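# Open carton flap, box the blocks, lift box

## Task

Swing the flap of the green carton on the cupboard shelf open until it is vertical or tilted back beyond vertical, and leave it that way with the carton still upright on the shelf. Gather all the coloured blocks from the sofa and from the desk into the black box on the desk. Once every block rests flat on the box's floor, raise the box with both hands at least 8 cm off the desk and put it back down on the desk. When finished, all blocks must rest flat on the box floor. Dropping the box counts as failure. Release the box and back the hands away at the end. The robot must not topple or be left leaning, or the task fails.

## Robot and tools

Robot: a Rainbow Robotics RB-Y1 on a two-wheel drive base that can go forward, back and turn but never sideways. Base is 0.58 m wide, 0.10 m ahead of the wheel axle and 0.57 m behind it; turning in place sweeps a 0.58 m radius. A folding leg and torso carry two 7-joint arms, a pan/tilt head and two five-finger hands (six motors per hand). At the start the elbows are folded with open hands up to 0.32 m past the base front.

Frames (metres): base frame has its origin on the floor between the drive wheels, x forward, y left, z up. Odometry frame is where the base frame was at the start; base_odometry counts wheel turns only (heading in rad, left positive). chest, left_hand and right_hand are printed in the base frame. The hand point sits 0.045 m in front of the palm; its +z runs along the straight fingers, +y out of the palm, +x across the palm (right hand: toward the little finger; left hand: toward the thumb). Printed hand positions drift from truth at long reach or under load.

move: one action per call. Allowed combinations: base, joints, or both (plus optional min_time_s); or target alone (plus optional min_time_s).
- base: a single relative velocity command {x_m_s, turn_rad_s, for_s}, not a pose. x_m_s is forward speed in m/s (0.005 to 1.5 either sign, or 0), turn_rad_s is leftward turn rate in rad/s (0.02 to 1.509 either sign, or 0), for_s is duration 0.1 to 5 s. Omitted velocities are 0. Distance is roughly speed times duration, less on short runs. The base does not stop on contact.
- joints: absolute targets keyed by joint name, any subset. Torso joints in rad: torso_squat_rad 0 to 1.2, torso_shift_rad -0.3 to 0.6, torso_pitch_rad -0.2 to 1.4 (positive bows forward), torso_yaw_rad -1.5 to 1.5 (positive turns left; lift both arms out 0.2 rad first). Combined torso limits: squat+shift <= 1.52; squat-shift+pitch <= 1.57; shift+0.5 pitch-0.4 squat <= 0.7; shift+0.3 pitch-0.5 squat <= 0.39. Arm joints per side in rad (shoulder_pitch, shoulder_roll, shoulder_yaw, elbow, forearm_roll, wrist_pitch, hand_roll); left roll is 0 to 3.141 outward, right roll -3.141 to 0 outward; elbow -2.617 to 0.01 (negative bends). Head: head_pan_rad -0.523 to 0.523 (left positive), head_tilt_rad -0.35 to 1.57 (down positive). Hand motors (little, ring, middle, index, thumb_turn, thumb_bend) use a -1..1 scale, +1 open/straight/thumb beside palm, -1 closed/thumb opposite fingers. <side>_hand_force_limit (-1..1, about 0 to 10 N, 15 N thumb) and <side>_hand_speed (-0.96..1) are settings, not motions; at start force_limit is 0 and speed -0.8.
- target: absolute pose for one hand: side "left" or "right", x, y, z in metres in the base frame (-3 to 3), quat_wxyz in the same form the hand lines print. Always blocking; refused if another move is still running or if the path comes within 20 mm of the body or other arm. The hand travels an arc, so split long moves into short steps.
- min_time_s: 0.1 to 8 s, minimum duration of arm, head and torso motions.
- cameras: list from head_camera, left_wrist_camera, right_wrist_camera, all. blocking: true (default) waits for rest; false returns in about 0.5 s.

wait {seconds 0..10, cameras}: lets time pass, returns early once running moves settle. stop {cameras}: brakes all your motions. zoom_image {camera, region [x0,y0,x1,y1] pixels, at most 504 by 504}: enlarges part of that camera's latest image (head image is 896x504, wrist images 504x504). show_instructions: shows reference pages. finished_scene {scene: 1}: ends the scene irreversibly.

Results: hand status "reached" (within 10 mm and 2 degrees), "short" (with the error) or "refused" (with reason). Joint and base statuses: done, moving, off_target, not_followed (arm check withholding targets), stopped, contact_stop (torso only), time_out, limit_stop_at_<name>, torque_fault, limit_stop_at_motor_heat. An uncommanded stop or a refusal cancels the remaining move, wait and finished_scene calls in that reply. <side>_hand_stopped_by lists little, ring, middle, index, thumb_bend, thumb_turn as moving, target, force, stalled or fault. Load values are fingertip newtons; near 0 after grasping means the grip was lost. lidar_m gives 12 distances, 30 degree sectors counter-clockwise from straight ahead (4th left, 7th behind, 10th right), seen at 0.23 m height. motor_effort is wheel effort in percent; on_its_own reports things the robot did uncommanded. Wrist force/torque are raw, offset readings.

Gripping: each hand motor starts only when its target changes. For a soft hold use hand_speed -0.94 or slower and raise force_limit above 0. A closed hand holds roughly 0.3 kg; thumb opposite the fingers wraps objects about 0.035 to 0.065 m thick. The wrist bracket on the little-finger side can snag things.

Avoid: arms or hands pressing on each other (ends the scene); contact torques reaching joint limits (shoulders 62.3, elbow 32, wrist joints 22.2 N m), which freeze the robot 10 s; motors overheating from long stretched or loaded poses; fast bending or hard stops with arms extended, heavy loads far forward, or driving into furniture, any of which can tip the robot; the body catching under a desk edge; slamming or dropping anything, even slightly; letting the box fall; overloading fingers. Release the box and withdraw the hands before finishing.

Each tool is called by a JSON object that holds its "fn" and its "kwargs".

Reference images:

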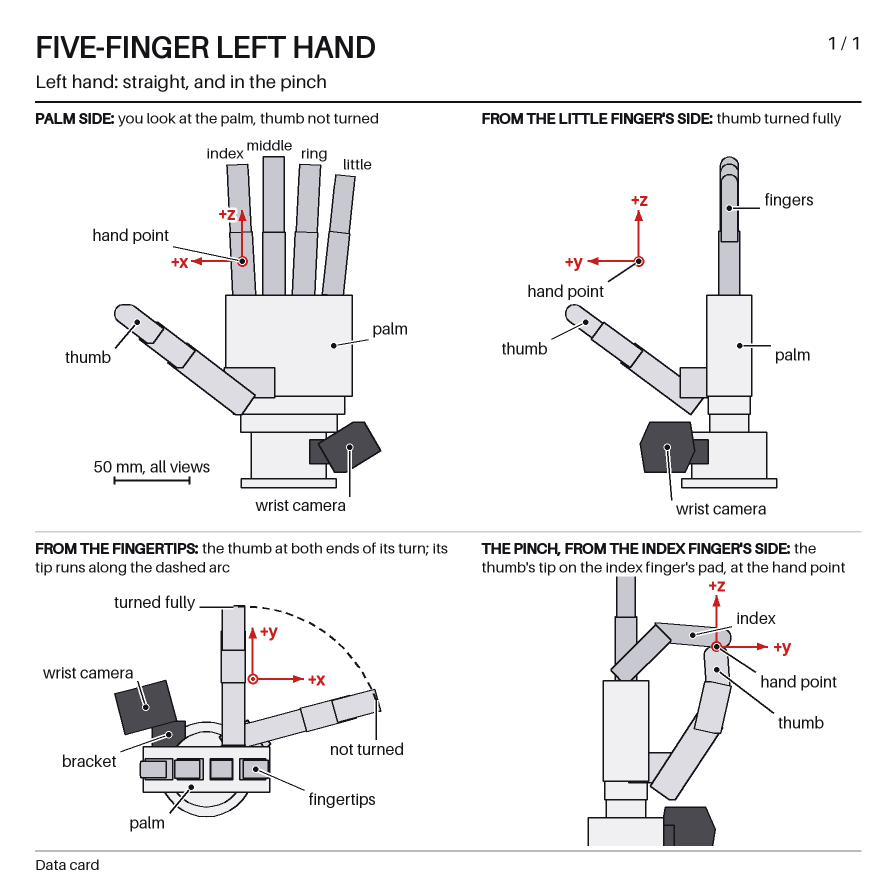

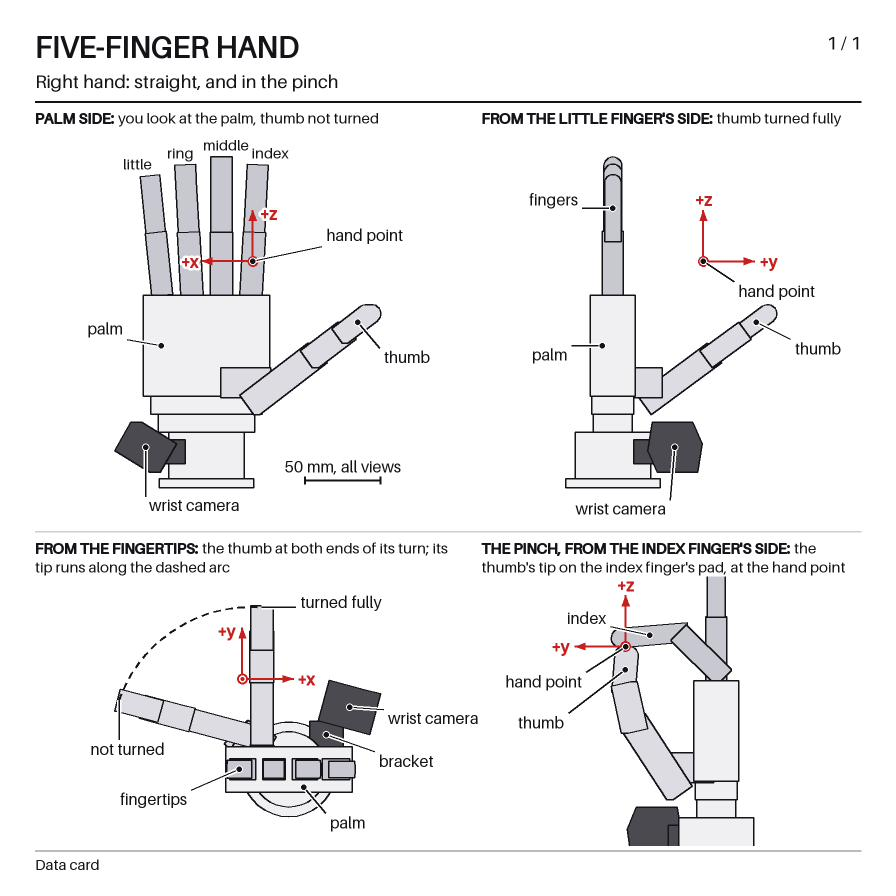

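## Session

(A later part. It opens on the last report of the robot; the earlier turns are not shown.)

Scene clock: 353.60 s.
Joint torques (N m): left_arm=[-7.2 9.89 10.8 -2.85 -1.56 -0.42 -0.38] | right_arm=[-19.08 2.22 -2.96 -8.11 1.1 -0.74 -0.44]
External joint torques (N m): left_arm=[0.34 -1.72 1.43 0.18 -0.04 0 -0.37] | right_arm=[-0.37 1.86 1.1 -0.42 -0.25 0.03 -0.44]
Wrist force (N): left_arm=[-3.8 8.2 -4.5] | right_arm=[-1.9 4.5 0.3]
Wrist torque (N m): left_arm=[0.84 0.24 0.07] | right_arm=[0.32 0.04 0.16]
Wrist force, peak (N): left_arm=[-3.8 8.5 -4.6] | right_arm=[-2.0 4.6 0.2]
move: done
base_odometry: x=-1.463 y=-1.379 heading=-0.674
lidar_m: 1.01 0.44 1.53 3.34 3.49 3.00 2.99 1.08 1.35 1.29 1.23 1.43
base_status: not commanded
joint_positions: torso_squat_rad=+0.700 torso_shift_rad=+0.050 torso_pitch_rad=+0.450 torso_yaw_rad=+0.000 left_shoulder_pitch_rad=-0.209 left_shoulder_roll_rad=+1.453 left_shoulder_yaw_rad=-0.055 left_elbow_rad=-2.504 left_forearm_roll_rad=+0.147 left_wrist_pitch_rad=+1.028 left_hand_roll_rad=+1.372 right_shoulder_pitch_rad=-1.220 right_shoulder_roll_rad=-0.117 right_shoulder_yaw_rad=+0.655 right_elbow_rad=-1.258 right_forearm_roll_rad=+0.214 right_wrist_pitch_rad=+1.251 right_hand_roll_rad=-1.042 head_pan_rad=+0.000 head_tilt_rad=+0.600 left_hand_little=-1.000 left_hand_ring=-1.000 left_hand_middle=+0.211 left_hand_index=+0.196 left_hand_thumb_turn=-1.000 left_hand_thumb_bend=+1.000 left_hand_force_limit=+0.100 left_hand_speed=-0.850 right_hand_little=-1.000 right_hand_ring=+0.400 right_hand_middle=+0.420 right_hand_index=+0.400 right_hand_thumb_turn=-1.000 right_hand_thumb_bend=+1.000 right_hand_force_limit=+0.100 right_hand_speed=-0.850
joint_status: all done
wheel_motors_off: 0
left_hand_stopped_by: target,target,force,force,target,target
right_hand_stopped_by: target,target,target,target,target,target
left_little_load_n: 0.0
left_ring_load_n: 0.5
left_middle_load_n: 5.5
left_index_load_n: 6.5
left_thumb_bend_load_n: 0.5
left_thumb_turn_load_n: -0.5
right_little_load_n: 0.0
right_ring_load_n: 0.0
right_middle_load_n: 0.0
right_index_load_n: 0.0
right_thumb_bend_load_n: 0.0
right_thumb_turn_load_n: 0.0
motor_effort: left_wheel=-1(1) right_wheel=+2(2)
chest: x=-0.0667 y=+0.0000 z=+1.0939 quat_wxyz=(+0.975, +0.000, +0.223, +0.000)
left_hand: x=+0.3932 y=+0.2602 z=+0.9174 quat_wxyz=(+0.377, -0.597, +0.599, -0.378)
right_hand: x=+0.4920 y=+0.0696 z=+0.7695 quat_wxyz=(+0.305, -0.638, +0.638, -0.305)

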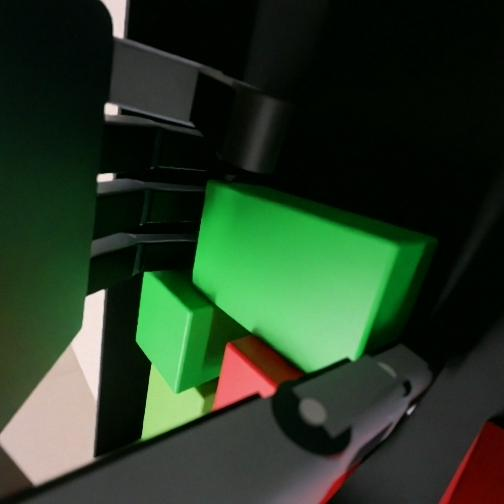

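{"fn": "move", "kwargs": {"target": {"side":"right","x":0.488,"y":0.0696,"z":0.771,"quat_wxyz":[0.3045,-0.638,0.638,-0.3045]}, "min_time_s": 1}}

{"fn": "move", "kwargs": {"target": {"side":"right","x":0.488,"y":0.0690,"z":0.80,"quat_wxyz":[0.3045,-0.638,0.638,-0.3045]}, "min_time_s": 2, "cameras": ["right_wrist_camera"]}}

{"fn": "move", "kwargs": {"target": {"side":"right","x":0.480,"y":0.060,"z":0.85,"quat_wxyz":[0.3045,-0.638,0.638,-0.3045]}, "min_time_s": 2, "cameras": ["right_wrist_camera"]}}

Scene clock: 355.43 s.
Joint torques (N m): left_arm=[-7.66 9.91 10.6 -2.97 -1.67 -0.42 -0.36] | right_arm=[-17.43 -1.4 -3.02 -10.17 1.56 -0.36 -0.07]
External joint torques (N m): left_arm=[-0.12 -1.7 1.23 0.06 -0.15 0 -0.35] | right_arm=[1.11 -1.87 1.07 -2.47 0.21 0.41 -0.08]
Wrist force (N): left_arm=[-3.8 8.2 -4.5] | right_arm=[-2.0 4.1 0.4]
Wrist torque (N m): left_arm=[0.84 0.24 0.07] | right_arm=[0.26 0.05 0.26]
Wrist force, peak (N): left_arm=[-3.9 8.4 -4.4] | right_arm=[-2.2 4.4 0.2]
move: done
base_odometry: x=-1.463 y=-1.379 heading=-0.674
lidar_m: 0.99 0.42 1.52 3.34 3.47 2.99 2.98 1.09 1.36 1.29 1.25 1.44
base_status: not commanded
joint_positions: torso_squat_rad=+0.700 torso_shift_rad=+0.050 torso_pitch_rad=+0.450 torso_yaw_rad=+0.000 left_shoulder_pitch_rad=-0.209 left_shoulder_roll_rad=+1.453 left_shoulder_yaw_rad=-0.055 left_elbow_rad=-2.504 left_forearm_roll_rad=+0.147 left_wrist_pitch_rad=+1.028 left_hand_roll_rad=+1.372 right_shoulder_pitch_rad=-1.210 right_shoulder_roll_rad=-0.119 right_shoulder_yaw_rad=+0.659 right_elbow_rad=-1.283 right_forearm_roll_rad=+0.217 right_wrist_pitch_rad=+1.268 right_hand_roll_rad=-1.041 head_pan_rad=+0.000 head_tilt_rad=+0.600 left_hand_little=-1.000 left_hand_ring=-1.000 left_hand_middle=+0.211 left_hand_index=+0.196 left_hand_thumb_turn=-1.000 left_hand_thumb_bend=+1.000 left_hand_force_limit=+0.100 left_hand_speed=-0.850 right_hand_little=-1.000 right_hand_ring=+0.400 right_hand_middle=+0.420 right_hand_index=+0.400 right_hand_thumb_turn=-1.000 right_hand_thumb_bend=+1.000 right_hand_force_limit=+0.100 right_hand_speed=-0.850
joint_status: all done
wheel_motors_off: 0
left_hand_stopped_by: target,target,force,force,target,target
right_hand_stopped_by: target,target,target,target,target,target
left_little_load_n: 0.0
left_ring_load_n: 0.0
left_middle_load_n: 6.0
left_index_load_n: 6.5
left_thumb_bend_load_n: 1.0
left_thumb_turn_load_n: -0.5
right_little_load_n: 0.0
right_ring_load_n: 0.0
right_middle_load_n: 0.0
right_index_load_n: 0.0
right_thumb_bend_load_n: 0.0
right_thumb_turn_load_n: 0.0
motor_effort: left_wheel=-1(1) right_wheel=+2(2)
chest: x=-0.0667 y=+0.0000 z=+1.0939 quat_wxyz=(+0.975, +0.000, +0.223, +0.000)
left_hand: x=+0.3932 y=+0.2602 z=+0.9174 quat_wxyz=(+0.377, -0.597, +0.599, -0.378)
right_hand: x=+0.4881 y=+0.0698 z=+0.7709 quat_wxyz=(+0.304, -0.638, +0.638, -0.304)
right_hand_status: reached (checked arc that bows 1 mm and turns the hand up to 0 deg, planned for 1.0 s): 0 mm and 0.0 deg off.
pictures: none

Scene clock: 357.77 s.
Joint torques (N m): left_arm=[-7.17 9.88 10.58 -3.05 -1.61 -0.43 -0.22] | right_arm=[-20.16 -1.49 -6.37 -10.03 1.17 -0.49 -0.11]
External joint torques (N m): left_arm=[0.37 -1.73 1.21 -0.01 -0.09 -0.01 -0.21] | right_arm=[-1.44 -1.66 -2.09 -2.43 -0.17 0.34 -0.11]
Wrist force (N): left_arm=[-4.0 8.3 -4.5] | right_arm=[-2.0 4.5 0.0]
Wrist torque (N m): left_arm=[0.85 0.27 0.05] | right_arm=[0.36 0.06 0.31]
Wrist force, peak (N): left_arm=[-3.9 8.3 -4.7] | right_arm=[-2.3 4.4 0.1]
move: done
base_odometry: x=-1.463 y=-1.379 heading=-0.674
lidar_m: 1.00 0.44 1.52 3.34 3.48 2.99 3.00 1.08 1.36 1.29 1.24 1.44
base_status: not commanded
joint_positions: torso_squat_rad=+0.700 torso_shift_rad=+0.050 torso_pitch_rad=+0.450 torso_yaw_rad=+0.000 left_shoulder_pitch_rad=-0.209 left_shoulder_roll_rad=+1.453 left_shoulder_yaw_rad=-0.055 left_elbow_rad=-2.504 left_forearm_roll_rad=+0.147 left_wrist_pitch_rad=+1.028 left_hand_roll_rad=+1.372 right_shoulder_pitch_rad=-1.235 right_shoulder_roll_rad=-0.130 right_shoulder_yaw_rad=+0.632 right_elbow_rad=-1.359 right_forearm_roll_rad=+0.187 right_wrist_pitch_rad=+1.350 right_hand_roll_rad=-0.995 head_pan_rad=+0.000 head_tilt_rad=+0.600 left_hand_little=-1.000 left_hand_ring=-1.000 left_hand_middle=+0.211 left_hand_index=+0.196 left_hand_thumb_turn=-1.000 left_hand_thumb_bend=+1.000 left_hand_force_limit=+0.100 left_hand_speed=-0.850 right_hand_little=-1.000 right_hand_ring=+0.400 right_hand_middle=+0.420 right_hand_index=+0.400 right_hand_thumb_turn=-1.000 right_hand_thumb_bend=+1.000 right_hand_force_limit=+0.100 right_hand_speed=-0.850
joint_status: all done
wheel_motors_off: 0
left_hand_stopped_by: target,target,force,force,target,target
right_hand_stopped_by: target,target,target,target,target,target
left_little_load_n: 0.0
left_ring_load_n: 0.0
left_middle_load_n: 6.0
left_index_load_n: 6.5
left_thumb_bend_load_n: 0.5
left_thumb_turn_load_n: -1.0
right_little_load_n: 0.0
right_ring_load_n: -0.5
right_middle_load_n: 0.0
right_index_load_n: 0.0
right_thumb_bend_load_n: 0.0
right_thumb_turn_load_n: 0.0
motor_effort: left_wheel=+0(1) right_wheel=+2(2)
chest: x=-0.0667 y=+0.0000 z=+1.0939 quat_wxyz=(+0.975, +0.000, +0.223, +0.000)
left_hand: x=+0.3932 y=+0.2602 z=+0.9174 quat_wxyz=(+0.377, -0.597, +0.599, -0.378)
right_hand: x=+0.4878 y=+0.0691 z=+0.7994 quat_wxyz=(+0.304, -0.638, +0.638, -0.304)
right_hand_status: reached (checked arc that bows 2 mm and turns the hand up to 0 deg, planned for 2.0 s): 1 mm and 0.1 deg off.

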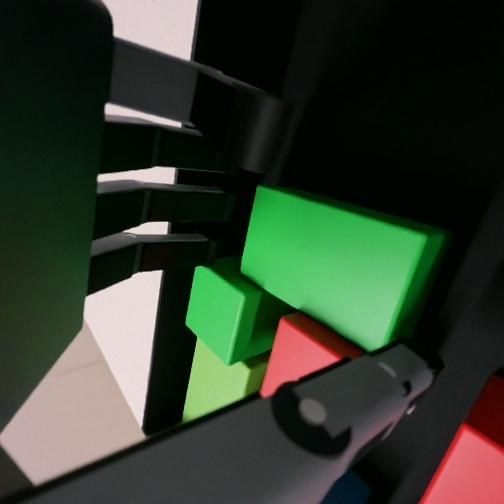

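Scene clock: 360.10 s.
Joint torques (N m): left_arm=[-7.57 9.79 10.43 -2.92 -1.66 -0.46 -0.4] | right_arm=[-19.71 -2.01 -6.68 -9.61 1.18 -0.57 -0.08]
External joint torques (N m): left_arm=[-0.03 -1.82 1.06 0.12 -0.14 -0.04 -0.39] | right_arm=[-1 -1.61 -2.11 -2.38 -0.12 0.36 -0.09]
Wrist force (N): left_arm=[-3.6 8.4 -4.5] | right_arm=[-2.0 4.7 0.2]
Wrist torque (N m): left_arm=[0.87 0.22 0.07] | right_arm=[0.37 0.06 0.29]
Wrist force, peak (N): left_arm=[-3.8 8.4 -4.7] | right_arm=[-2.1 4.8 -0.2]
move: done
base_odometry: x=-1.463 y=-1.379 heading=-0.674
lidar_m: 1.00 0.45 1.51 3.34 3.48 2.99 3.00 1.09 1.35 1.30 1.23 1.42
base_status: not commanded
joint_positions: torso_squat_rad=+0.700 torso_shift_rad=+0.050 torso_pitch_rad=+0.450 torso_yaw_rad=+0.000 left_shoulder_pitch_rad=-0.209 left_shoulder_roll_rad=+1.453 left_shoulder_yaw_rad=-0.055 left_elbow_rad=-2.504 left_forearm_roll_rad=+0.147 left_wrist_pitch_rad=+1.028 left_hand_roll_rad=+1.372 right_shoulder_pitch_rad=-1.265 right_shoulder_roll_rad=-0.160 right_shoulder_yaw_rad=+0.583 right_elbow_rad=-1.518 right_forearm_roll_rad=+0.141 right_wrist_pitch_rad=+1.507 right_hand_roll_rad=-0.919 head_pan_rad=+0.000 head_tilt_rad=+0.600 left_hand_little=-1.000 left_hand_ring=-1.000 left_hand_middle=+0.211 left_hand_index=+0.196 left_hand_thumb_turn=-1.000 left_hand_thumb_bend=+1.000 left_hand_force_limit=+0.100 left_hand_speed=-0.850 right_hand_little=-1.000 right_hand_ring=+0.400 right_hand_middle=+0.420 right_hand_index=+0.400 right_hand_thumb_turn=-1.000 right_hand_thumb_bend=+1.000 right_hand_force_limit=+0.100 right_hand_speed=-0.850
joint_status: all done
wheel_motors_off: 0
left_hand_stopped_by: target,target,force,force,target,target
right_hand_stopped_by: target,target,target,target,target,target
left_little_load_n: 0.0
left_ring_load_n: 0.0
left_middle_load_n: 6.0
left_index_load_n: 6.5
left_thumb_bend_load_n: 1.0
left_thumb_turn_load_n: -1.0
right_little_load_n: 0.0
right_ring_load_n: 0.0
right_middle_load_n: 0.0
right_index_load_n: 0.0
right_thumb_bend_load_n: 0.0
right_thumb_turn_load_n: 0.0
motor_effort: left_wheel=+0(1) right_wheel=+2(2)
chest: x=-0.0667 y=+0.0000 z=+1.0939 quat_wxyz=(+0.975, +0.000, +0.223, +0.000)
left_hand: x=+0.3932 y=+0.2602 z=+0.9174 quat_wxyz=(+0.377, -0.597, +0.599, -0.378)
right_hand: x=+0.4803 y=+0.0604 z=+0.8489 quat_wxyz=(+0.304, -0.639, +0.638, -0.304)
right_hand_status: reached (checked arc that bows 4 mm and turns the hand up to 1 deg, planned for 2.0 s): 1 mm and 0.1 deg off.

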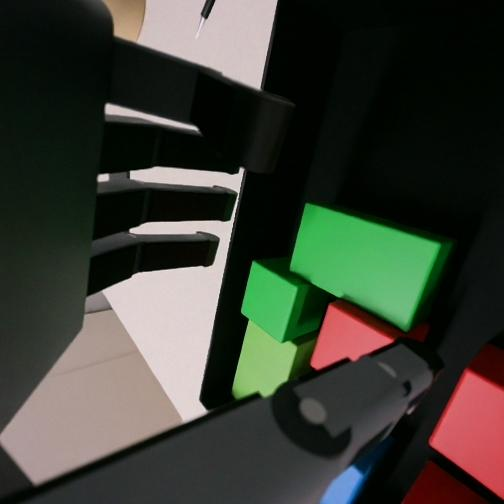

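{"fn": "move", "kwargs": {"target": {"side":"right","x":0.43,"y":-0.05,"z":0.95,"quat_wxyz":[0.3045,-0.638,0.638,-0.3045]}, "min_time_s": 2.5, "cameras": ["head_camera"]}}

Scene clock: 363.50 s.
Joint torques (N m): left_arm=[-7.1 10.11 10.77 -3.05 -1.64 -0.43 -0.29] | right_arm=[-15.27 -4.82 -6.72 -7 0.89 -0.85 -0.11]
External joint torques (N m): left_arm=[0.44 -1.51 1.4 -0.02 -0.12 -0.01 -0.28] | right_arm=[1.25 -1.48 -1.91 -2.05 -0.11 0.3 -0.12]
Wrist force (N): left_arm=[-3.7 8.4 -4.5] | right_arm=[-2.3 4.2 -0.1]
Wrist torque (N m): left_arm=[0.86 0.22 0.07] | right_arm=[0.35 0.13 0.28]
Wrist force, peak (N): left_arm=[-3.8 8.5 -4.6] | right_arm=[-2.5 4.7 -0.1]
move: done
base_odometry: x=-1.463 y=-1.379 heading=-0.674
lidar_m: 1.00 0.44 1.54 3.33 3.47 3.01 2.99 1.08 1.35 1.30 1.25 1.43
base_status: not commanded
joint_positions: torso_squat_rad=+0.700 torso_shift_rad=+0.050 torso_pitch_rad=+0.450 torso_yaw_rad=+0.000 left_shoulder_pitch_rad=-0.209 left_shoulder_roll_rad=+1.453 left_shoulder_yaw_rad=-0.055 left_elbow_rad=-2.504 left_forearm_roll_rad=+0.147 left_wrist_pitch_rad=+1.028 left_hand_roll_rad=+1.372 right_shoulder_pitch_rad=-1.193 right_shoulder_roll_rad=-0.384 right_shoulder_yaw_rad=+0.359 right_elbow_rad=-2.107 right_forearm_roll_rad=-0.052 right_wrist_pitch_rad=+1.916 right_hand_roll_rad=-0.717 head_pan_rad=+0.000 head_tilt_rad=+0.600 left_hand_little=-1.000 left_hand_ring=-1.000 left_hand_middle=+0.211 left_hand_index=+0.196 left_hand_thumb_turn=-1.000 left_hand_thumb_bend=+1.000 left_hand_force_limit=+0.100 left_hand_speed=-0.850 right_hand_little=-1.000 right_hand_ring=+0.400 right_hand_middle=+0.420 right_hand_index=+0.400 right_hand_thumb_turn=-1.000 right_hand_thumb_bend=+1.000 right_hand_force_limit=+0.100 right_hand_speed=-0.850
joint_status: all done
wheel_motors_off: 0
left_hand_stopped_by: target,target,force,force,target,target
right_hand_stopped_by: target,target,target,target,target,target
left_little_load_n: 0.0
left_ring_load_n: 0.0
left_middle_load_n: 5.5
left_index_load_n: 7.0
left_thumb_bend_load_n: 1.0
left_thumb_turn_load_n: -0.5
right_little_load_n: 0.0
right_ring_load_n: 0.0
right_middle_load_n: 0.0
right_index_load_n: 0.0
right_thumb_bend_load_n: 0.0
right_thumb_turn_load_n: 0.0
motor_effort: left_wheel=-1(1) right_wheel=+2(2)
chest: x=-0.0667 y=+0.0000 z=+1.0939 quat_wxyz=(+0.975, +0.000, +0.223, +0.000)
left_hand: x=+0.3932 y=+0.2602 z=+0.9173 quat_wxyz=(+0.377, -0.597, +0.599, -0.378)
right_hand: x=+0.4306 y=-0.0496 z=+0.9493 quat_wxyz=(+0.304, -0.638, +0.638, -0.305)
right_hand_status: reached (checked arc that bows 22 mm and turns the hand up to 4 deg, planned for 2.5 s): 1 mm and 0.1 deg off.

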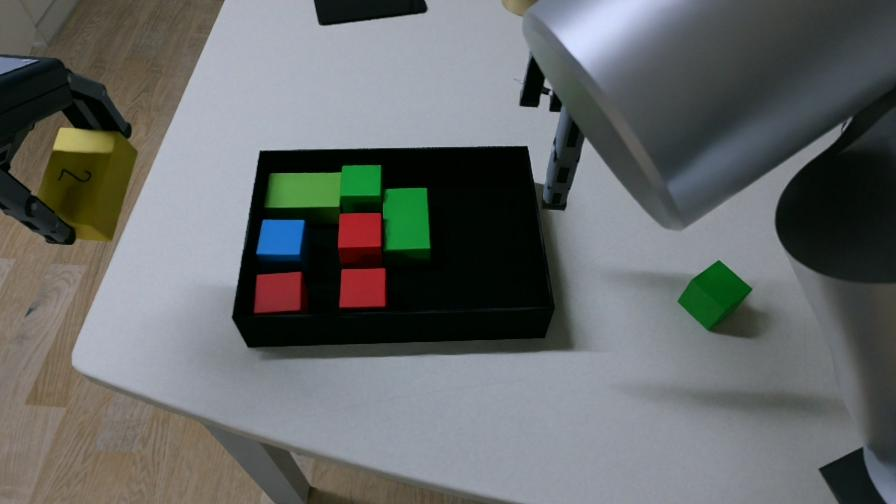

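{"fn": "zoom_image", "kwargs": {"camera": "head_camera", "region": [220, 130, 580, 360]}}

Scaled by 1.400 from the camera's image (finer frame: 1280x720).

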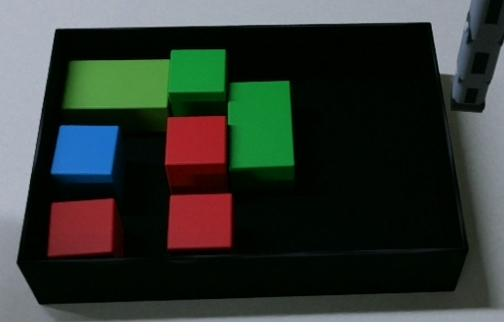

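{"fn": "move", "kwargs": {"target": {"side":"right","x":0.42,"y":-0.20,"z":0.95,"quat_wxyz":[0.3045,-0.638,0.638,-0.3045]}, "min_time_s": 2}}

{"fn": "move", "kwargs": {"target": {"side":"right","x":0.40,"y":-0.36,"z":0.94,"quat_wxyz":[0.3045,-0.638,0.638,-0.3045]}, "min_time_s": 2, "cameras": ["head_camera","right_wrist_camera"]}}

Scene clock: 370.00 s.
Joint torques (N m): left_arm=[-7.49 9.92 10.67 -3 -1.68 -0.42 -0.38] | right_arm=[-12.06 -9.92 -7.08 -6.37 0.7 -1.42 -0.16]
External joint torques (N m): left_arm=[0.05 -1.7 1.3 0.03 -0.16 0 -0.37] | right_arm=[1.08 -1.55 -2.04 -1.92 -0.13 -0.12 -0.16]
Wrist force (N): left_arm=[-3.8 8.3 -4.6] | right_arm=[-2.5 4.4 0.1]
Wrist torque (N m): left_arm=[0.87 0.25 0.05] | right_arm=[0.33 0.15 0.27]
Wrist force, peak (N): left_arm=[-3.8 8.5 -4.6] | right_arm=[-2.7 4.7 -0.1]
move: done
base_odometry: x=-1.463 y=-1.379 heading=-0.674
lidar_m: 1.01 0.44 1.51 3.34 3.48 3.00 2.98 1.10 1.36 1.30 1.24 1.44
base_status: not commanded
joint_positions: torso_squat_rad=+0.700 torso_shift_rad=+0.050 torso_pitch_rad=+0.450 torso_yaw_rad=+0.000 left_shoulder_pitch_rad=-0.209 left_shoulder_roll_rad=+1.453 left_shoulder_yaw_rad=-0.055 left_elbow_rad=-2.504 left_forearm_roll_rad=+0.147 left_wrist_pitch_rad=+1.028 left_hand_roll_rad=+1.372 right_shoulder_pitch_rad=-0.885 right_shoulder_roll_rad=-0.660 right_shoulder_yaw_rad=-0.055 right_elbow_rad=-2.299 right_forearm_roll_rad=-0.390 right_wrist_pitch_rad=+1.800 right_hand_roll_rad=-0.529 head_pan_rad=+0.000 head_tilt_rad=+0.600 left_hand_little=-1.000 left_hand_ring=-1.000 left_hand_middle=+0.211 left_hand_index=+0.196 left_hand_thumb_turn=-1.000 left_hand_thumb_bend=+1.000 left_hand_force_limit=+0.100 left_hand_speed=-0.850 right_hand_little=-1.000 right_hand_ring=+0.400 right_hand_middle=+0.420 right_hand_index=+0.400 right_hand_thumb_turn=-1.000 right_hand_thumb_bend=+1.000 right_hand_force_limit=+0.100 right_hand_speed=-0.850
joint_status: all done
wheel_motors_off: 0
left_hand_stopped_by: target,target,force,force,target,target
right_hand_stopped_by: target,target,target,target,target,target
left_little_load_n: 0.0
left_ring_load_n: 0.0
left_middle_load_n: 6.0
left_index_load_n: 7.0
left_thumb_bend_load_n: 1.0
left_thumb_turn_load_n: -0.5
right_little_load_n: 0.0
right_ring_load_n: 0.0
right_middle_load_n: 0.0
right_index_load_n: 0.0
right_thumb_bend_load_n: 0.0
right_thumb_turn_load_n: 0.0
motor_effort: left_wheel=-1(1) right_wheel=+2(2)
chest: x=-0.0667 y=+0.0000 z=+1.0938 quat_wxyz=(+0.975, +0.000, +0.223, +0.000)
left_hand: x=+0.3932 y=+0.2602 z=+0.9173 quat_wxyz=(+0.377, -0.597, +0.599, -0.378)
right_hand: x=+0.4200 y=-0.1998 z=+0.9499 quat_wxyz=(+0.304, -0.638, +0.638, -0.305)
right_hand_status: reached (checked arc that bows 10 mm and turns the hand up to 3 deg, planned for 2.0 s): 0 mm and 0.0 deg off.
pictures: none

Scene clock: 372.33 s.
Joint torques (N m): left_arm=[-7.51 10.15 10.83 -2.94 -1.67 -0.44 -0.45] | right_arm=[-7.68 -15.41 -7.72 -5.24 0.29 -1.6 -0.12]
External joint torques (N m): left_arm=[0.03 -1.46 1.46 0.09 -0.15 -0.02 -0.44] | right_arm=[1.19 -1.77 -2.14 -0.26 -0.07 -0.11 -0.13]
Wrist force (N): left_arm=[-3.8 8.4 -4.4] | right_arm=[-2.0 4.6 0.1]
Wrist torque (N m): left_arm=[0.87 0.24 0.07] | right_arm=[0.37 0.07 0.29]
Wrist force, peak (N): left_arm=[-4.0 8.4 -4.6] | right_arm=[-2.3 5.0 0.0]
move: done
base_odometry: x=-1.463 y=-1.379 heading=-0.674
lidar_m: 1.00 0.44 1.53 3.34 3.47 2.99 3.00 1.09 1.35 1.30 1.24 1.43
base_status: not commanded
joint_positions: torso_squat_rad=+0.700 torso_shift_rad=+0.050 torso_pitch_rad=+0.450 torso_yaw_rad=+0.000 left_shoulder_pitch_rad=-0.209 left_shoulder_roll_rad=+1.453 left_shoulder_yaw_rad=-0.055 left_elbow_rad=-2.504 left_forearm_roll_rad=+0.147 left_wrist_pitch_rad=+1.028 left_hand_roll_rad=+1.372 right_shoulder_pitch_rad=-0.544 right_shoulder_roll_rad=-0.786 right_shoulder_yaw_rad=-0.575 right_elbow_rad=-2.159 right_forearm_roll_rad=-0.769 right_wrist_pitch_rad=+1.557 right_hand_roll_rad=-0.164 head_pan_rad=+0.000 head_tilt_rad=+0.600 left_hand_little=-1.000 left_hand_ring=-1.000 left_hand_middle=+0.211 left_hand_index=+0.196 left_hand_thumb_turn=-1.000 left_hand_thumb_bend=+1.000 left_hand_force_limit=+0.100 left_hand_speed=-0.850 right_hand_little=-1.000 right_hand_ring=+0.400 right_hand_middle=+0.420 right_hand_index=+0.400 right_hand_thumb_turn=-1.000 right_hand_thumb_bend=+1.000 right_hand_force_limit=+0.100 right_hand_speed=-0.850
joint_status: all done
wheel_motors_off: 0
left_hand_stopped_by: target,target,force,force,target,target
right_hand_stopped_by: target,target,target,target,target,target
left_little_load_n: 0.0
left_ring_load_n: 0.5
left_middle_load_n: 6.0
left_index_load_n: 6.5
left_thumb_bend_load_n: 0.5
left_thumb_turn_load_n: -0.5
right_little_load_n: 0.0
right_ring_load_n: 0.0
right_middle_load_n: 0.0
right_index_load_n: 0.0
right_thumb_bend_load_n: 0.0
right_thumb_turn_load_n: 0.0
motor_effort: left_wheel=-1(1) right_wheel=+2(2)
chest: x=-0.0667 y=+0.0000 z=+1.0938 quat_wxyz=(+0.975, +0.000, +0.223, +0.000)
left_hand: x=+0.3932 y=+0.2602 z=+0.9173 quat_wxyz=(+0.377, -0.597, +0.599, -0.378)
right_hand: x=+0.4000 y=-0.3597 z=+0.9400 quat_wxyz=(+0.305, -0.638, +0.638, -0.305)
right_hand_status: reached (checked arc that bows 17 mm and turns the hand up to 3 deg, planned for 2.0 s): 0 mm and 0.1 deg off.

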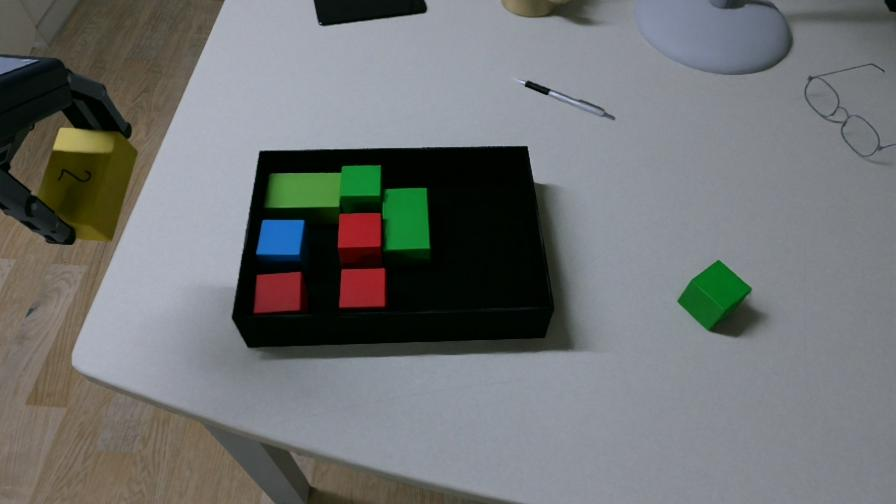

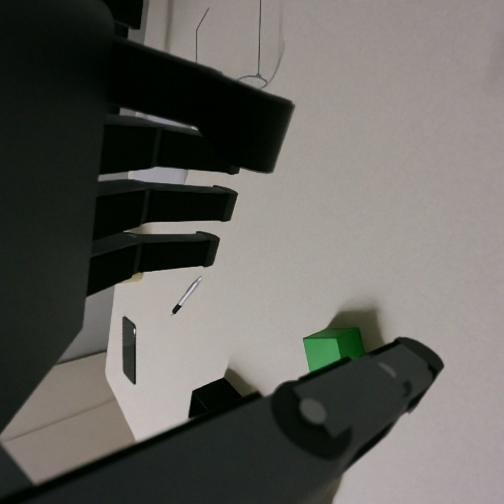

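{"fn": "move", "kwargs": {"target": {"side":"left","x":0.43,"y":0.14,"z":0.93,"quat_wxyz":[0.3045,-0.638,0.638,-0.3045]}, "min_time_s": 2.5}}

{"fn": "move", "kwargs": {"target": {"side":"left","x":0.47,"y":0.00,"z":0.90,"quat_wxyz":[0.3045,-0.638,0.638,-0.3045]}, "min_time_s": 2.5, "cameras": ["head_camera","left_wrist_camera"]}}

Scene clock: 375.63 s.
Joint torques (N m): left_arm=[-15.9 6.35 8.46 -2.04 -1.46 -0.62 -0.37] | right_arm=[-7.89 -15.53 -7.49 -5.3 0.23 -1.52 -0.2]
External joint torques (N m): left_arm=[-0.19 -2.31 -1.38 0.67 -0.02 0.1 -0.36] | right_arm=[0.99 -1.89 -1.9 -0.31 -0.14 -0.03 -0.21]
Wrist force (N): left_arm=[-3.8 7.4 -3.1] | right_arm=[-2.1 4.3 0.1]
Wrist torque (N m): left_arm=[0.72 0.30 0.10] | right_arm=[0.34 0.10 0.29]
Wrist force, peak (N): left_arm=[-3.9 8.5 -4.6] | right_arm=[-2.5 4.9 -0.1]
move: done
base_odometry: x=-1.463 y=-1.379 heading=-0.674
lidar_m: 1.00 0.43 1.53 3.33 3.47 3.00 3.00 1.07 1.35 1.29 1.23 1.44
base_status: not commanded
joint_positions: torso_squat_rad=+0.700 torso_shift_rad=+0.050 torso_pitch_rad=+0.450 torso_yaw_rad=+0.000 left_shoulder_pitch_rad=-1.170 left_shoulder_roll_rad=+1.059 left_shoulder_yaw_rad=-0.559 left_elbow_rad=-2.236 left_forearm_roll_rad=+0.518 left_wrist_pitch_rad=+1.585 left_hand_roll_rad=+1.147 right_shoulder_pitch_rad=-0.544 right_shoulder_roll_rad=-0.786 right_shoulder_yaw_rad=-0.575 right_elbow_rad=-2.159 right_forearm_roll_rad=-0.769 right_wrist_pitch_rad=+1.557 right_hand_roll_rad=-0.164 head_pan_rad=+0.000 head_tilt_rad=+0.600 left_hand_little=-1.000 left_hand_ring=-1.000 left_hand_middle=+0.211 left_hand_index=+0.196 left_hand_thumb_turn=-1.000 left_hand_thumb_bend=+1.000 left_hand_force_limit=+0.100 left_hand_speed=-0.850 right_hand_little=-1.000 right_hand_ring=+0.400 right_hand_middle=+0.420 right_hand_index=+0.400 right_hand_thumb_turn=-1.000 right_hand_thumb_bend=+1.000 right_hand_force_limit=+0.100 right_hand_speed=-0.850
joint_status: all done
wheel_motors_off: 0
left_hand_stopped_by: target,target,force,force,target,target
right_hand_stopped_by: target,target,target,target,target,target
left_little_load_n: 0.0
left_ring_load_n: 0.0
left_middle_load_n: 6.0
left_index_load_n: 6.5
left_thumb_bend_load_n: 0.5
left_thumb_turn_load_n: -0.5
right_little_load_n: 0.0
right_ring_load_n: 0.0
right_middle_load_n: 0.0
right_index_load_n: 0.0
right_thumb_bend_load_n: 0.0
right_thumb_turn_load_n: 0.0
motor_effort: left_wheel=-1(1) right_wheel=+2(3)
chest: x=-0.0667 y=+0.0000 z=+1.0938 quat_wxyz=(+0.975, +0.000, +0.223, +0.000)
left_hand: x=+0.4300 y=+0.1401 z=+0.9302 quat_wxyz=(+0.305, -0.638, +0.638, -0.305)
left_hand_status: reached (checked arc that bows 43 mm and turns the hand up to 14 deg, planned for 2.5 s): 0 mm and 0.0 deg off.
right_hand: x=+0.4000 y=-0.3597 z=+0.9400 quat_wxyz=(+0.305, -0.638, +0.638, -0.305)
pictures: none

Scene clock: 378.47 s.
Joint torques (N m): left_arm=[-19.53 2.78 7.93 -3.53 -1.71 -0.65 0.34] | right_arm=[-7.91 -15.25 -7.78 -5.28 0.24 -1.58 -0.17]
External joint torques (N m): left_arm=[0.69 -1.84 -1.56 0.97 -0.25 0.02 0.34] | right_arm=[0.97 -1.61 -2.2 -0.29 -0.12 -0.09 -0.17]
Wrist force (N): left_arm=[-3.9 7.4 -3.2] | right_arm=[-2.2 4.6 -0.1]
Wrist torque (N m): left_arm=[0.73 0.30 0.22] | right_arm=[0.40 0.12 0.28]
Wrist force, peak (N): left_arm=[-3.8 7.7 -3.2] | right_arm=[-2.4 4.8 0.0]
move: done
base_odometry: x=-1.463 y=-1.379 heading=-0.674
lidar_m: 1.01 0.44 1.53 3.34 3.49 3.01 2.99 1.09 1.35 1.29 1.25 1.43
base_status: not commanded
joint_positions: torso_squat_rad=+0.700 torso_shift_rad=+0.050 torso_pitch_rad=+0.450 torso_yaw_rad=+0.000 left_shoulder_pitch_rad=-1.438 left_shoulder_roll_rad=+0.587 left_shoulder_yaw_rad=-0.805 left_elbow_rad=-1.809 left_forearm_roll_rad=+0.279 left_wrist_pitch_rad=+1.633 left_hand_roll_rad=+1.181 right_shoulder_pitch_rad=-0.544 right_shoulder_roll_rad=-0.786 right_shoulder_yaw_rad=-0.575 right_elbow_rad=-2.159 right_forearm_roll_rad=-0.769 right_wrist_pitch_rad=+1.557 right_hand_roll_rad=-0.164 head_pan_rad=+0.000 head_tilt_rad=+0.600 left_hand_little=-1.000 left_hand_ring=-1.000 left_hand_middle=+0.211 left_hand_index=+0.196 left_hand_thumb_turn=-1.000 left_hand_thumb_bend=+1.000 left_hand_force_limit=+0.100 left_hand_speed=-0.850 right_hand_little=-1.000 right_hand_ring=+0.400 right_hand_middle=+0.420 right_hand_index=+0.400 right_hand_thumb_turn=-1.000 right_hand_thumb_bend=+1.000 right_hand_force_limit=+0.100 right_hand_speed=-0.850
joint_status: all done
wheel_motors_off: 0
left_hand_stopped_by: target,target,force,force,target,target
right_hand_stopped_by: target,target,target,target,target,target
left_little_load_n: 0.0
left_ring_load_n: 0.0
left_middle_load_n: 6.0
left_index_load_n: 7.0
left_thumb_bend_load_n: 1.0
left_thumb_turn_load_n: -0.5
right_little_load_n: 0.5
right_ring_load_n: 0.0
right_middle_load_n: 0.0
right_index_load_n: 0.0
right_thumb_bend_load_n: 0.0
right_thumb_turn_load_n: 0.0
motor_effort: left_wheel=+0(1) right_wheel=+2(2)
chest: x=-0.0667 y=+0.0000 z=+1.0938 quat_wxyz=(+0.975, +0.000, +0.223, +0.000)
left_hand: x=+0.4697 y=+0.0002 z=+0.9003 quat_wxyz=(+0.305, -0.638, +0.638, -0.305)
left_hand_status: reached (checked arc that bows 15 mm and turns the hand up to 3 deg, planned for 2.5 s): 0 mm and 0.1 deg off.
right_hand: x=+0.4000 y=-0.3597 z=+0.9400 quat_wxyz=(+0.305, -0.638, +0.638, -0.305)

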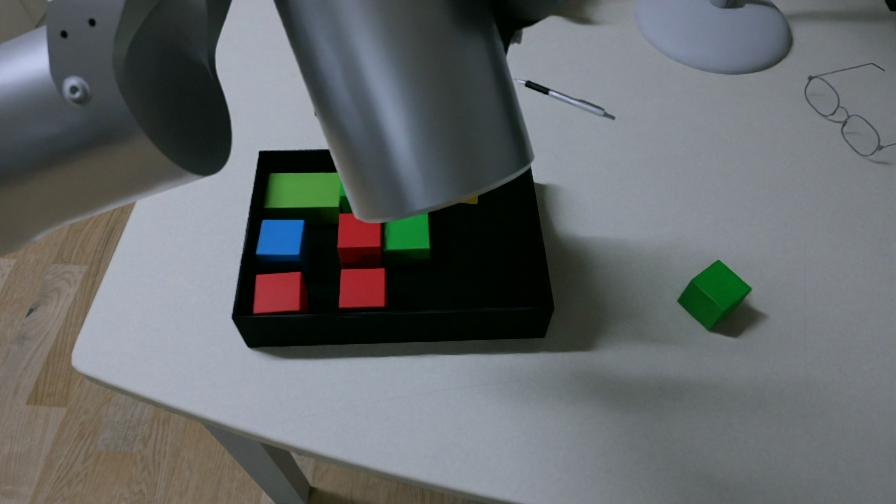

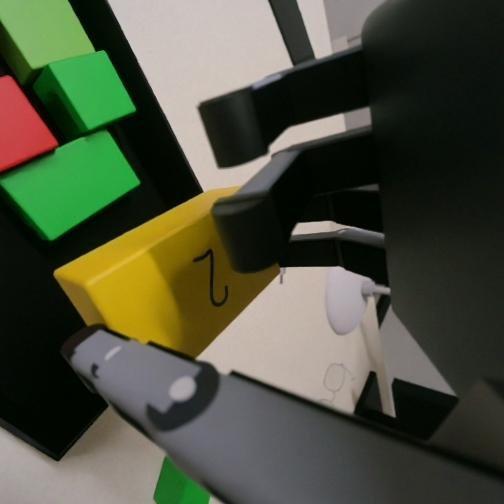

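{"fn": "zoom_image", "kwargs": {"camera": "left_wrist_camera", "region": [30, 160, 310, 380]}}

Scaled by 1.800 from the camera's image (finer frame: 720x720).

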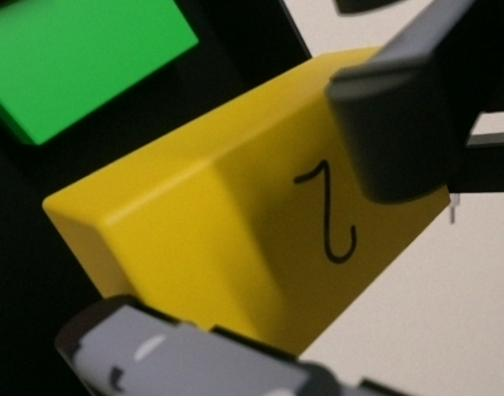

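{"fn": "zoom_image", "kwargs": {"camera": "left_wrist_camera", "region": [0, 0, 260, 260]}}

{"fn": "zoom_image", "kwargs": {"camera": "left_wrist_camera", "region": [0, 240, 260, 504]}}

Scaled by 1.938 from the camera's image (finer frame: 720x720).

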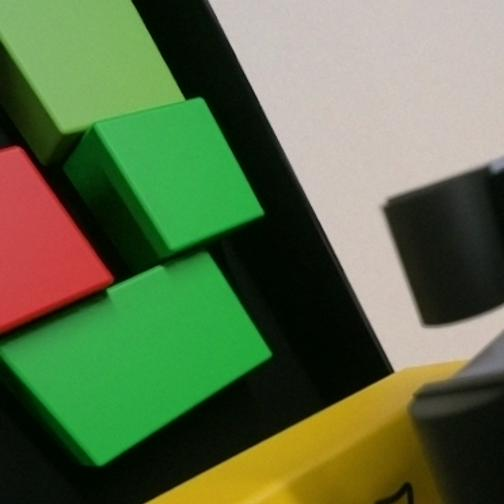

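Scaled by 1.909 from the camera's image (finer frame: 720x720).

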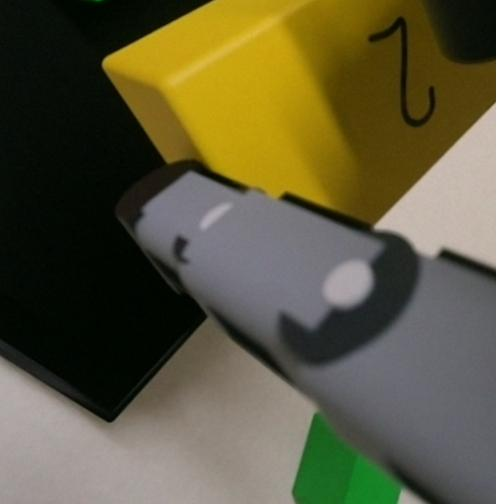

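{"fn": "move", "kwargs": {"target": {"side":"left","x":0.497,"y":-0.042,"z":0.85,"quat_wxyz":[0.3236,-0.6781,0.5952,-0.2841]}, "min_time_s": 2, "cameras": ["head_camera","left_wrist_camera"]}}

{"fn": "zoom_image", "kwargs": {"camera": "left_wrist_camera", "region": [0, 120, 300, 420]}}

Scene clock: 387.03 s.
Joint torques (N m): left_arm=[-20.76 1.76 6.59 -4.41 -1.84 -1.04 0.29] | right_arm=[-7.83 -15.56 -7.57 -5.39 0.18 -1.55 -0.17]
External joint torques (N m): left_arm=[0.92 -1.52 -1.8 0.89 -0.32 -0.56 0.3] | right_arm=[1.04 -1.93 -1.99 -0.4 -0.18 -0.06 -0.18]
Wrist force (N): left_arm=[-3.8 7.5 -3.2] | right_arm=[-2.4 4.5 0.2]
Wrist torque (N m): left_arm=[0.74 0.29 0.23] | right_arm=[0.36 0.13 0.28]
Wrist force, peak (N): left_arm=[-3.8 7.6 -3.4] | right_arm=[-2.5 4.7 0.2]
move: done
base_odometry: x=-1.463 y=-1.379 heading=-0.674
lidar_m: 1.01 0.44 1.51 3.34 3.48 2.99 2.99 1.08 1.35 1.30 1.25 1.44
base_status: not commanded
joint_positions: torso_squat_rad=+0.700 torso_shift_rad=+0.050 torso_pitch_rad=+0.450 torso_yaw_rad=+0.000 left_shoulder_pitch_rad=-1.499 left_shoulder_roll_rad=+0.360 left_shoulder_yaw_rad=-0.901 left_elbow_rad=-1.435 left_forearm_roll_rad=+0.140 left_wrist_pitch_rad=+1.552 left_hand_roll_rad=+1.310 right_shoulder_pitch_rad=-0.544 right_shoulder_roll_rad=-0.786 right_shoulder_yaw_rad=-0.575 right_elbow_rad=-2.159 right_forearm_roll_rad=-0.769 right_wrist_pitch_rad=+1.557 right_hand_roll_rad=-0.164 head_pan_rad=+0.000 head_tilt_rad=+0.600 left_hand_little=-1.000 left_hand_ring=-1.000 left_hand_middle=+0.211 left_hand_index=+0.196 left_hand_thumb_turn=-1.000 left_hand_thumb_bend=+1.000 left_hand_force_limit=+0.100 left_hand_speed=-0.850 right_hand_little=-1.000 right_hand_ring=+0.400 right_hand_middle=+0.420 right_hand_index=+0.400 right_hand_thumb_turn=-1.000 right_hand_thumb_bend=+1.000 right_hand_force_limit=+0.100 right_hand_speed=-0.850
joint_status: all done
wheel_motors_off: 0
left_hand_stopped_by: target,target,force,force,target,target
right_hand_stopped_by: target,target,target,target,target,target
left_little_load_n: 0.0
left_ring_load_n: 0.0
left_middle_load_n: 6.0
left_index_load_n: 7.0
left_thumb_bend_load_n: 1.0
left_thumb_turn_load_n: -0.5
right_little_load_n: 0.0
right_ring_load_n: 0.0
right_middle_load_n: 0.0
right_index_load_n: 0.0
right_thumb_bend_load_n: 0.0
right_thumb_turn_load_n: 0.5
motor_effort: left_wheel=+0(1) right_wheel=+2(2)
chest: x=-0.0667 y=+0.0000 z=+1.0938 quat_wxyz=(+0.975, +0.000, +0.223, +0.000)
left_hand: x=+0.4967 y=-0.0418 z=+0.8502 quat_wxyz=(+0.324, -0.678, +0.595, -0.285)
left_hand_status: reached (checked arc that bows 12 mm and turns the hand up to 8 deg, planned for 2.0 s): 0 mm and 0.1 deg off.
right_hand: x=+0.4000 y=-0.3597 z=+0.9400 quat_wxyz=(+0.305, -0.638, +0.638, -0.305)

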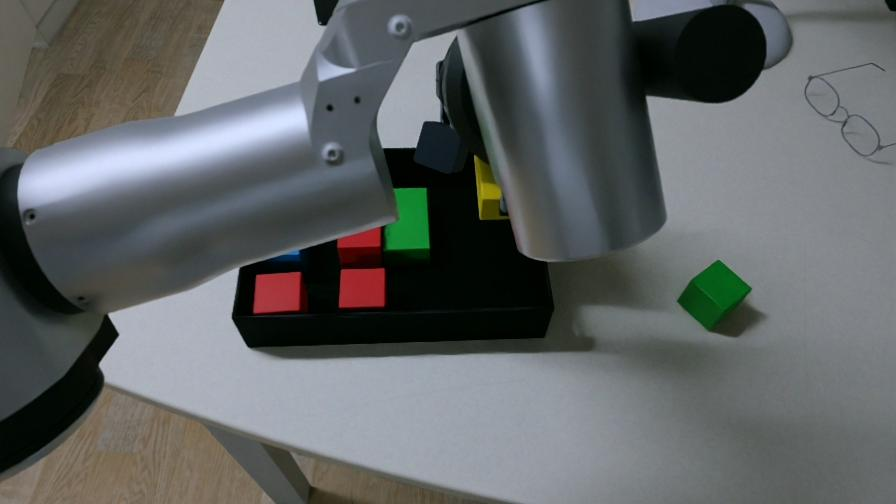

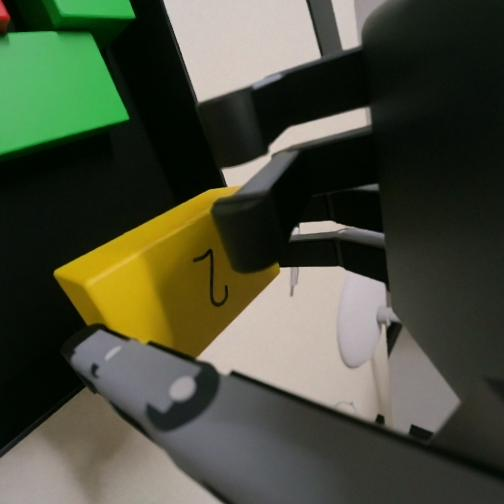

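Scaled by 1.680 from the camera's image (finer frame: 720x720).

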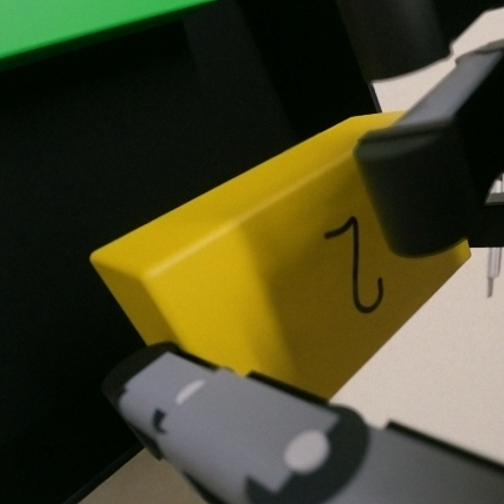

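{"fn": "zoom_image", "kwargs": {"camera": "head_camera", "region": [380, 130, 580, 280]}}

Scaled by 2.520 from the camera's image (finer frame: 1280x720).

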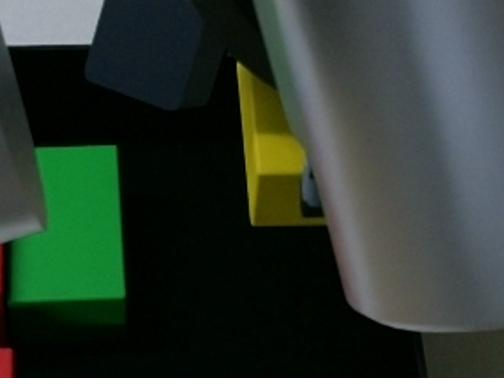

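{"fn": "move", "kwargs": {"target": {"side":"left","x":0.4855,"y":-0.0475,"z":0.82,"quat_wxyz":[0.3179,-0.6661,0.6087,-0.2905]}, "min_time_s": 2, "cameras": ["head_camera","left_wrist_camera"]}}

{"fn": "zoom_image", "kwargs": {"camera": "head_camera", "region": [380, 130, 580, 280]}}

Scene clock: 390.83 s.
Joint torques (N m): left_arm=[-18.32 0.64 6.48 -5.93 -1.82 -1.05 0.28] | right_arm=[-7.87 -15.44 -7.5 -5.24 0.29 -1.54 -0.17]
External joint torques (N m): left_arm=[2.76 -2.02 -1.87 -0.42 -0.29 -0.61 0.28] | right_arm=[1.01 -1.81 -1.92 -0.25 -0.08 -0.05 -0.18]
Wrist force (N): left_arm=[-3.8 7.5 -3.2] | right_arm=[-2.1 4.8 0.0]
Wrist torque (N m): left_arm=[0.74 0.27 0.24] | right_arm=[0.42 0.09 0.31]
Wrist force, peak (N): left_arm=[-3.9 7.5 -3.2] | right_arm=[-2.2 4.9 0.2]
move: done
base_odometry: x=-1.463 y=-1.379 heading=-0.674
lidar_m: 0.99 0.44 1.53 3.33 3.47 3.00 2.99 1.08 1.35 1.30 1.24 1.44
base_status: not commanded
joint_positions: torso_squat_rad=+0.700 torso_shift_rad=+0.050 torso_pitch_rad=+0.450 torso_yaw_rad=+0.000 left_shoulder_pitch_rad=-1.442 left_shoulder_roll_rad=+0.357 left_shoulder_yaw_rad=-0.947 left_elbow_rad=-1.446 left_forearm_roll_rad=+0.104 left_wrist_pitch_rad=+1.496 left_hand_roll_rad=+1.334 right_shoulder_pitch_rad=-0.544 right_shoulder_roll_rad=-0.786 right_shoulder_yaw_rad=-0.575 right_elbow_rad=-2.159 right_forearm_roll_rad=-0.769 right_wrist_pitch_rad=+1.557 right_hand_roll_rad=-0.164 head_pan_rad=+0.000 head_tilt_rad=+0.600 left_hand_little=-1.000 left_hand_ring=-1.000 left_hand_middle=+0.211 left_hand_index=+0.196 left_hand_thumb_turn=-1.000 left_hand_thumb_bend=+1.000 left_hand_force_limit=+0.100 left_hand_speed=-0.850 right_hand_little=-1.000 right_hand_ring=+0.400 right_hand_middle=+0.420 right_hand_index=+0.400 right_hand_thumb_turn=-1.000 right_hand_thumb_bend=+1.000 right_hand_force_limit=+0.100 right_hand_speed=-0.850
joint_status: all done
wheel_motors_off: 0
left_hand_stopped_by: target,target,force,force,target,target
right_hand_stopped_by: target,target,target,target,target,target
left_little_load_n: 0.5
left_ring_load_n: 0.0
left_middle_load_n: 6.0
left_index_load_n: 6.5
left_thumb_bend_load_n: 0.5
left_thumb_turn_load_n: -0.5
right_little_load_n: 0.0
right_ring_load_n: 0.0
right_middle_load_n: 0.0
right_index_load_n: 0.0
right_thumb_bend_load_n: 0.0
right_thumb_turn_load_n: 0.0
motor_effort: left_wheel=-1(1) right_wheel=+2(2)
chest: x=-0.0667 y=+0.0000 z=+1.0938 quat_wxyz=(+0.975, +0.000, +0.223, +0.000)
left_hand: x=+0.4857 y=-0.0474 z=+0.8204 quat_wxyz=(+0.318, -0.666, +0.609, -0.291)
left_hand_status: reached (checked arc that bows 2 mm and turns the hand up to 2 deg, planned for 2.0 s): 0 mm and 0.0 deg off.
right_hand: x=+0.4000 y=-0.3597 z=+0.9400 quat_wxyz=(+0.305, -0.638, +0.638, -0.305)

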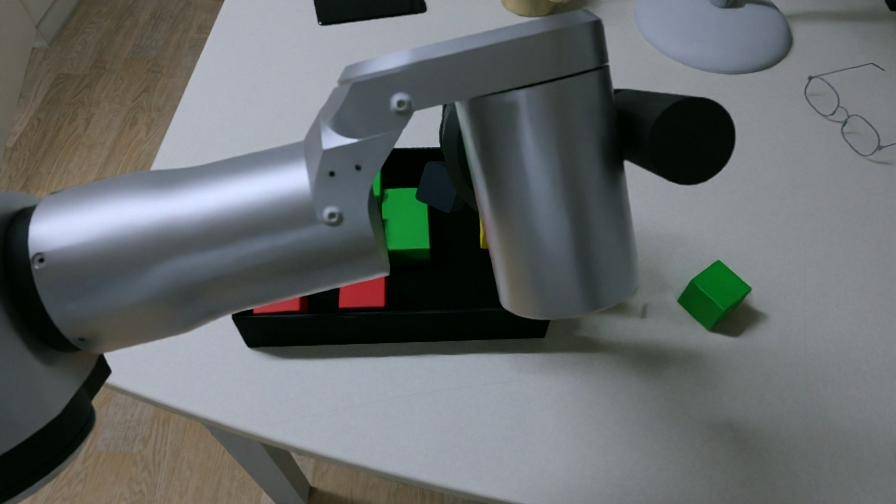

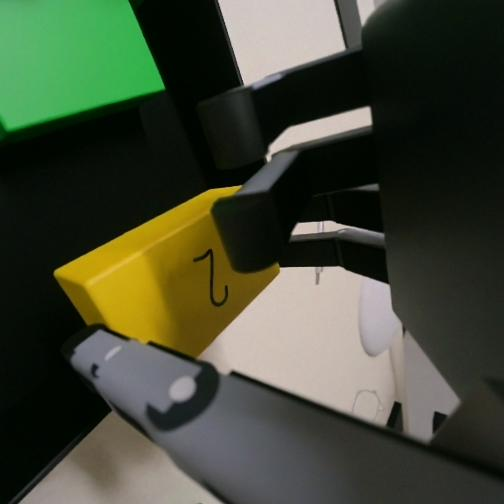

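Scaled by 2.520 from the camera's image (finer frame: 1280x720).

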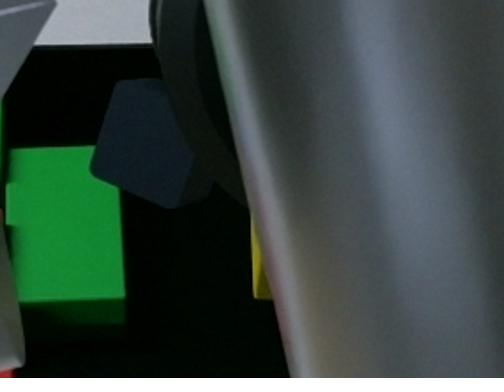

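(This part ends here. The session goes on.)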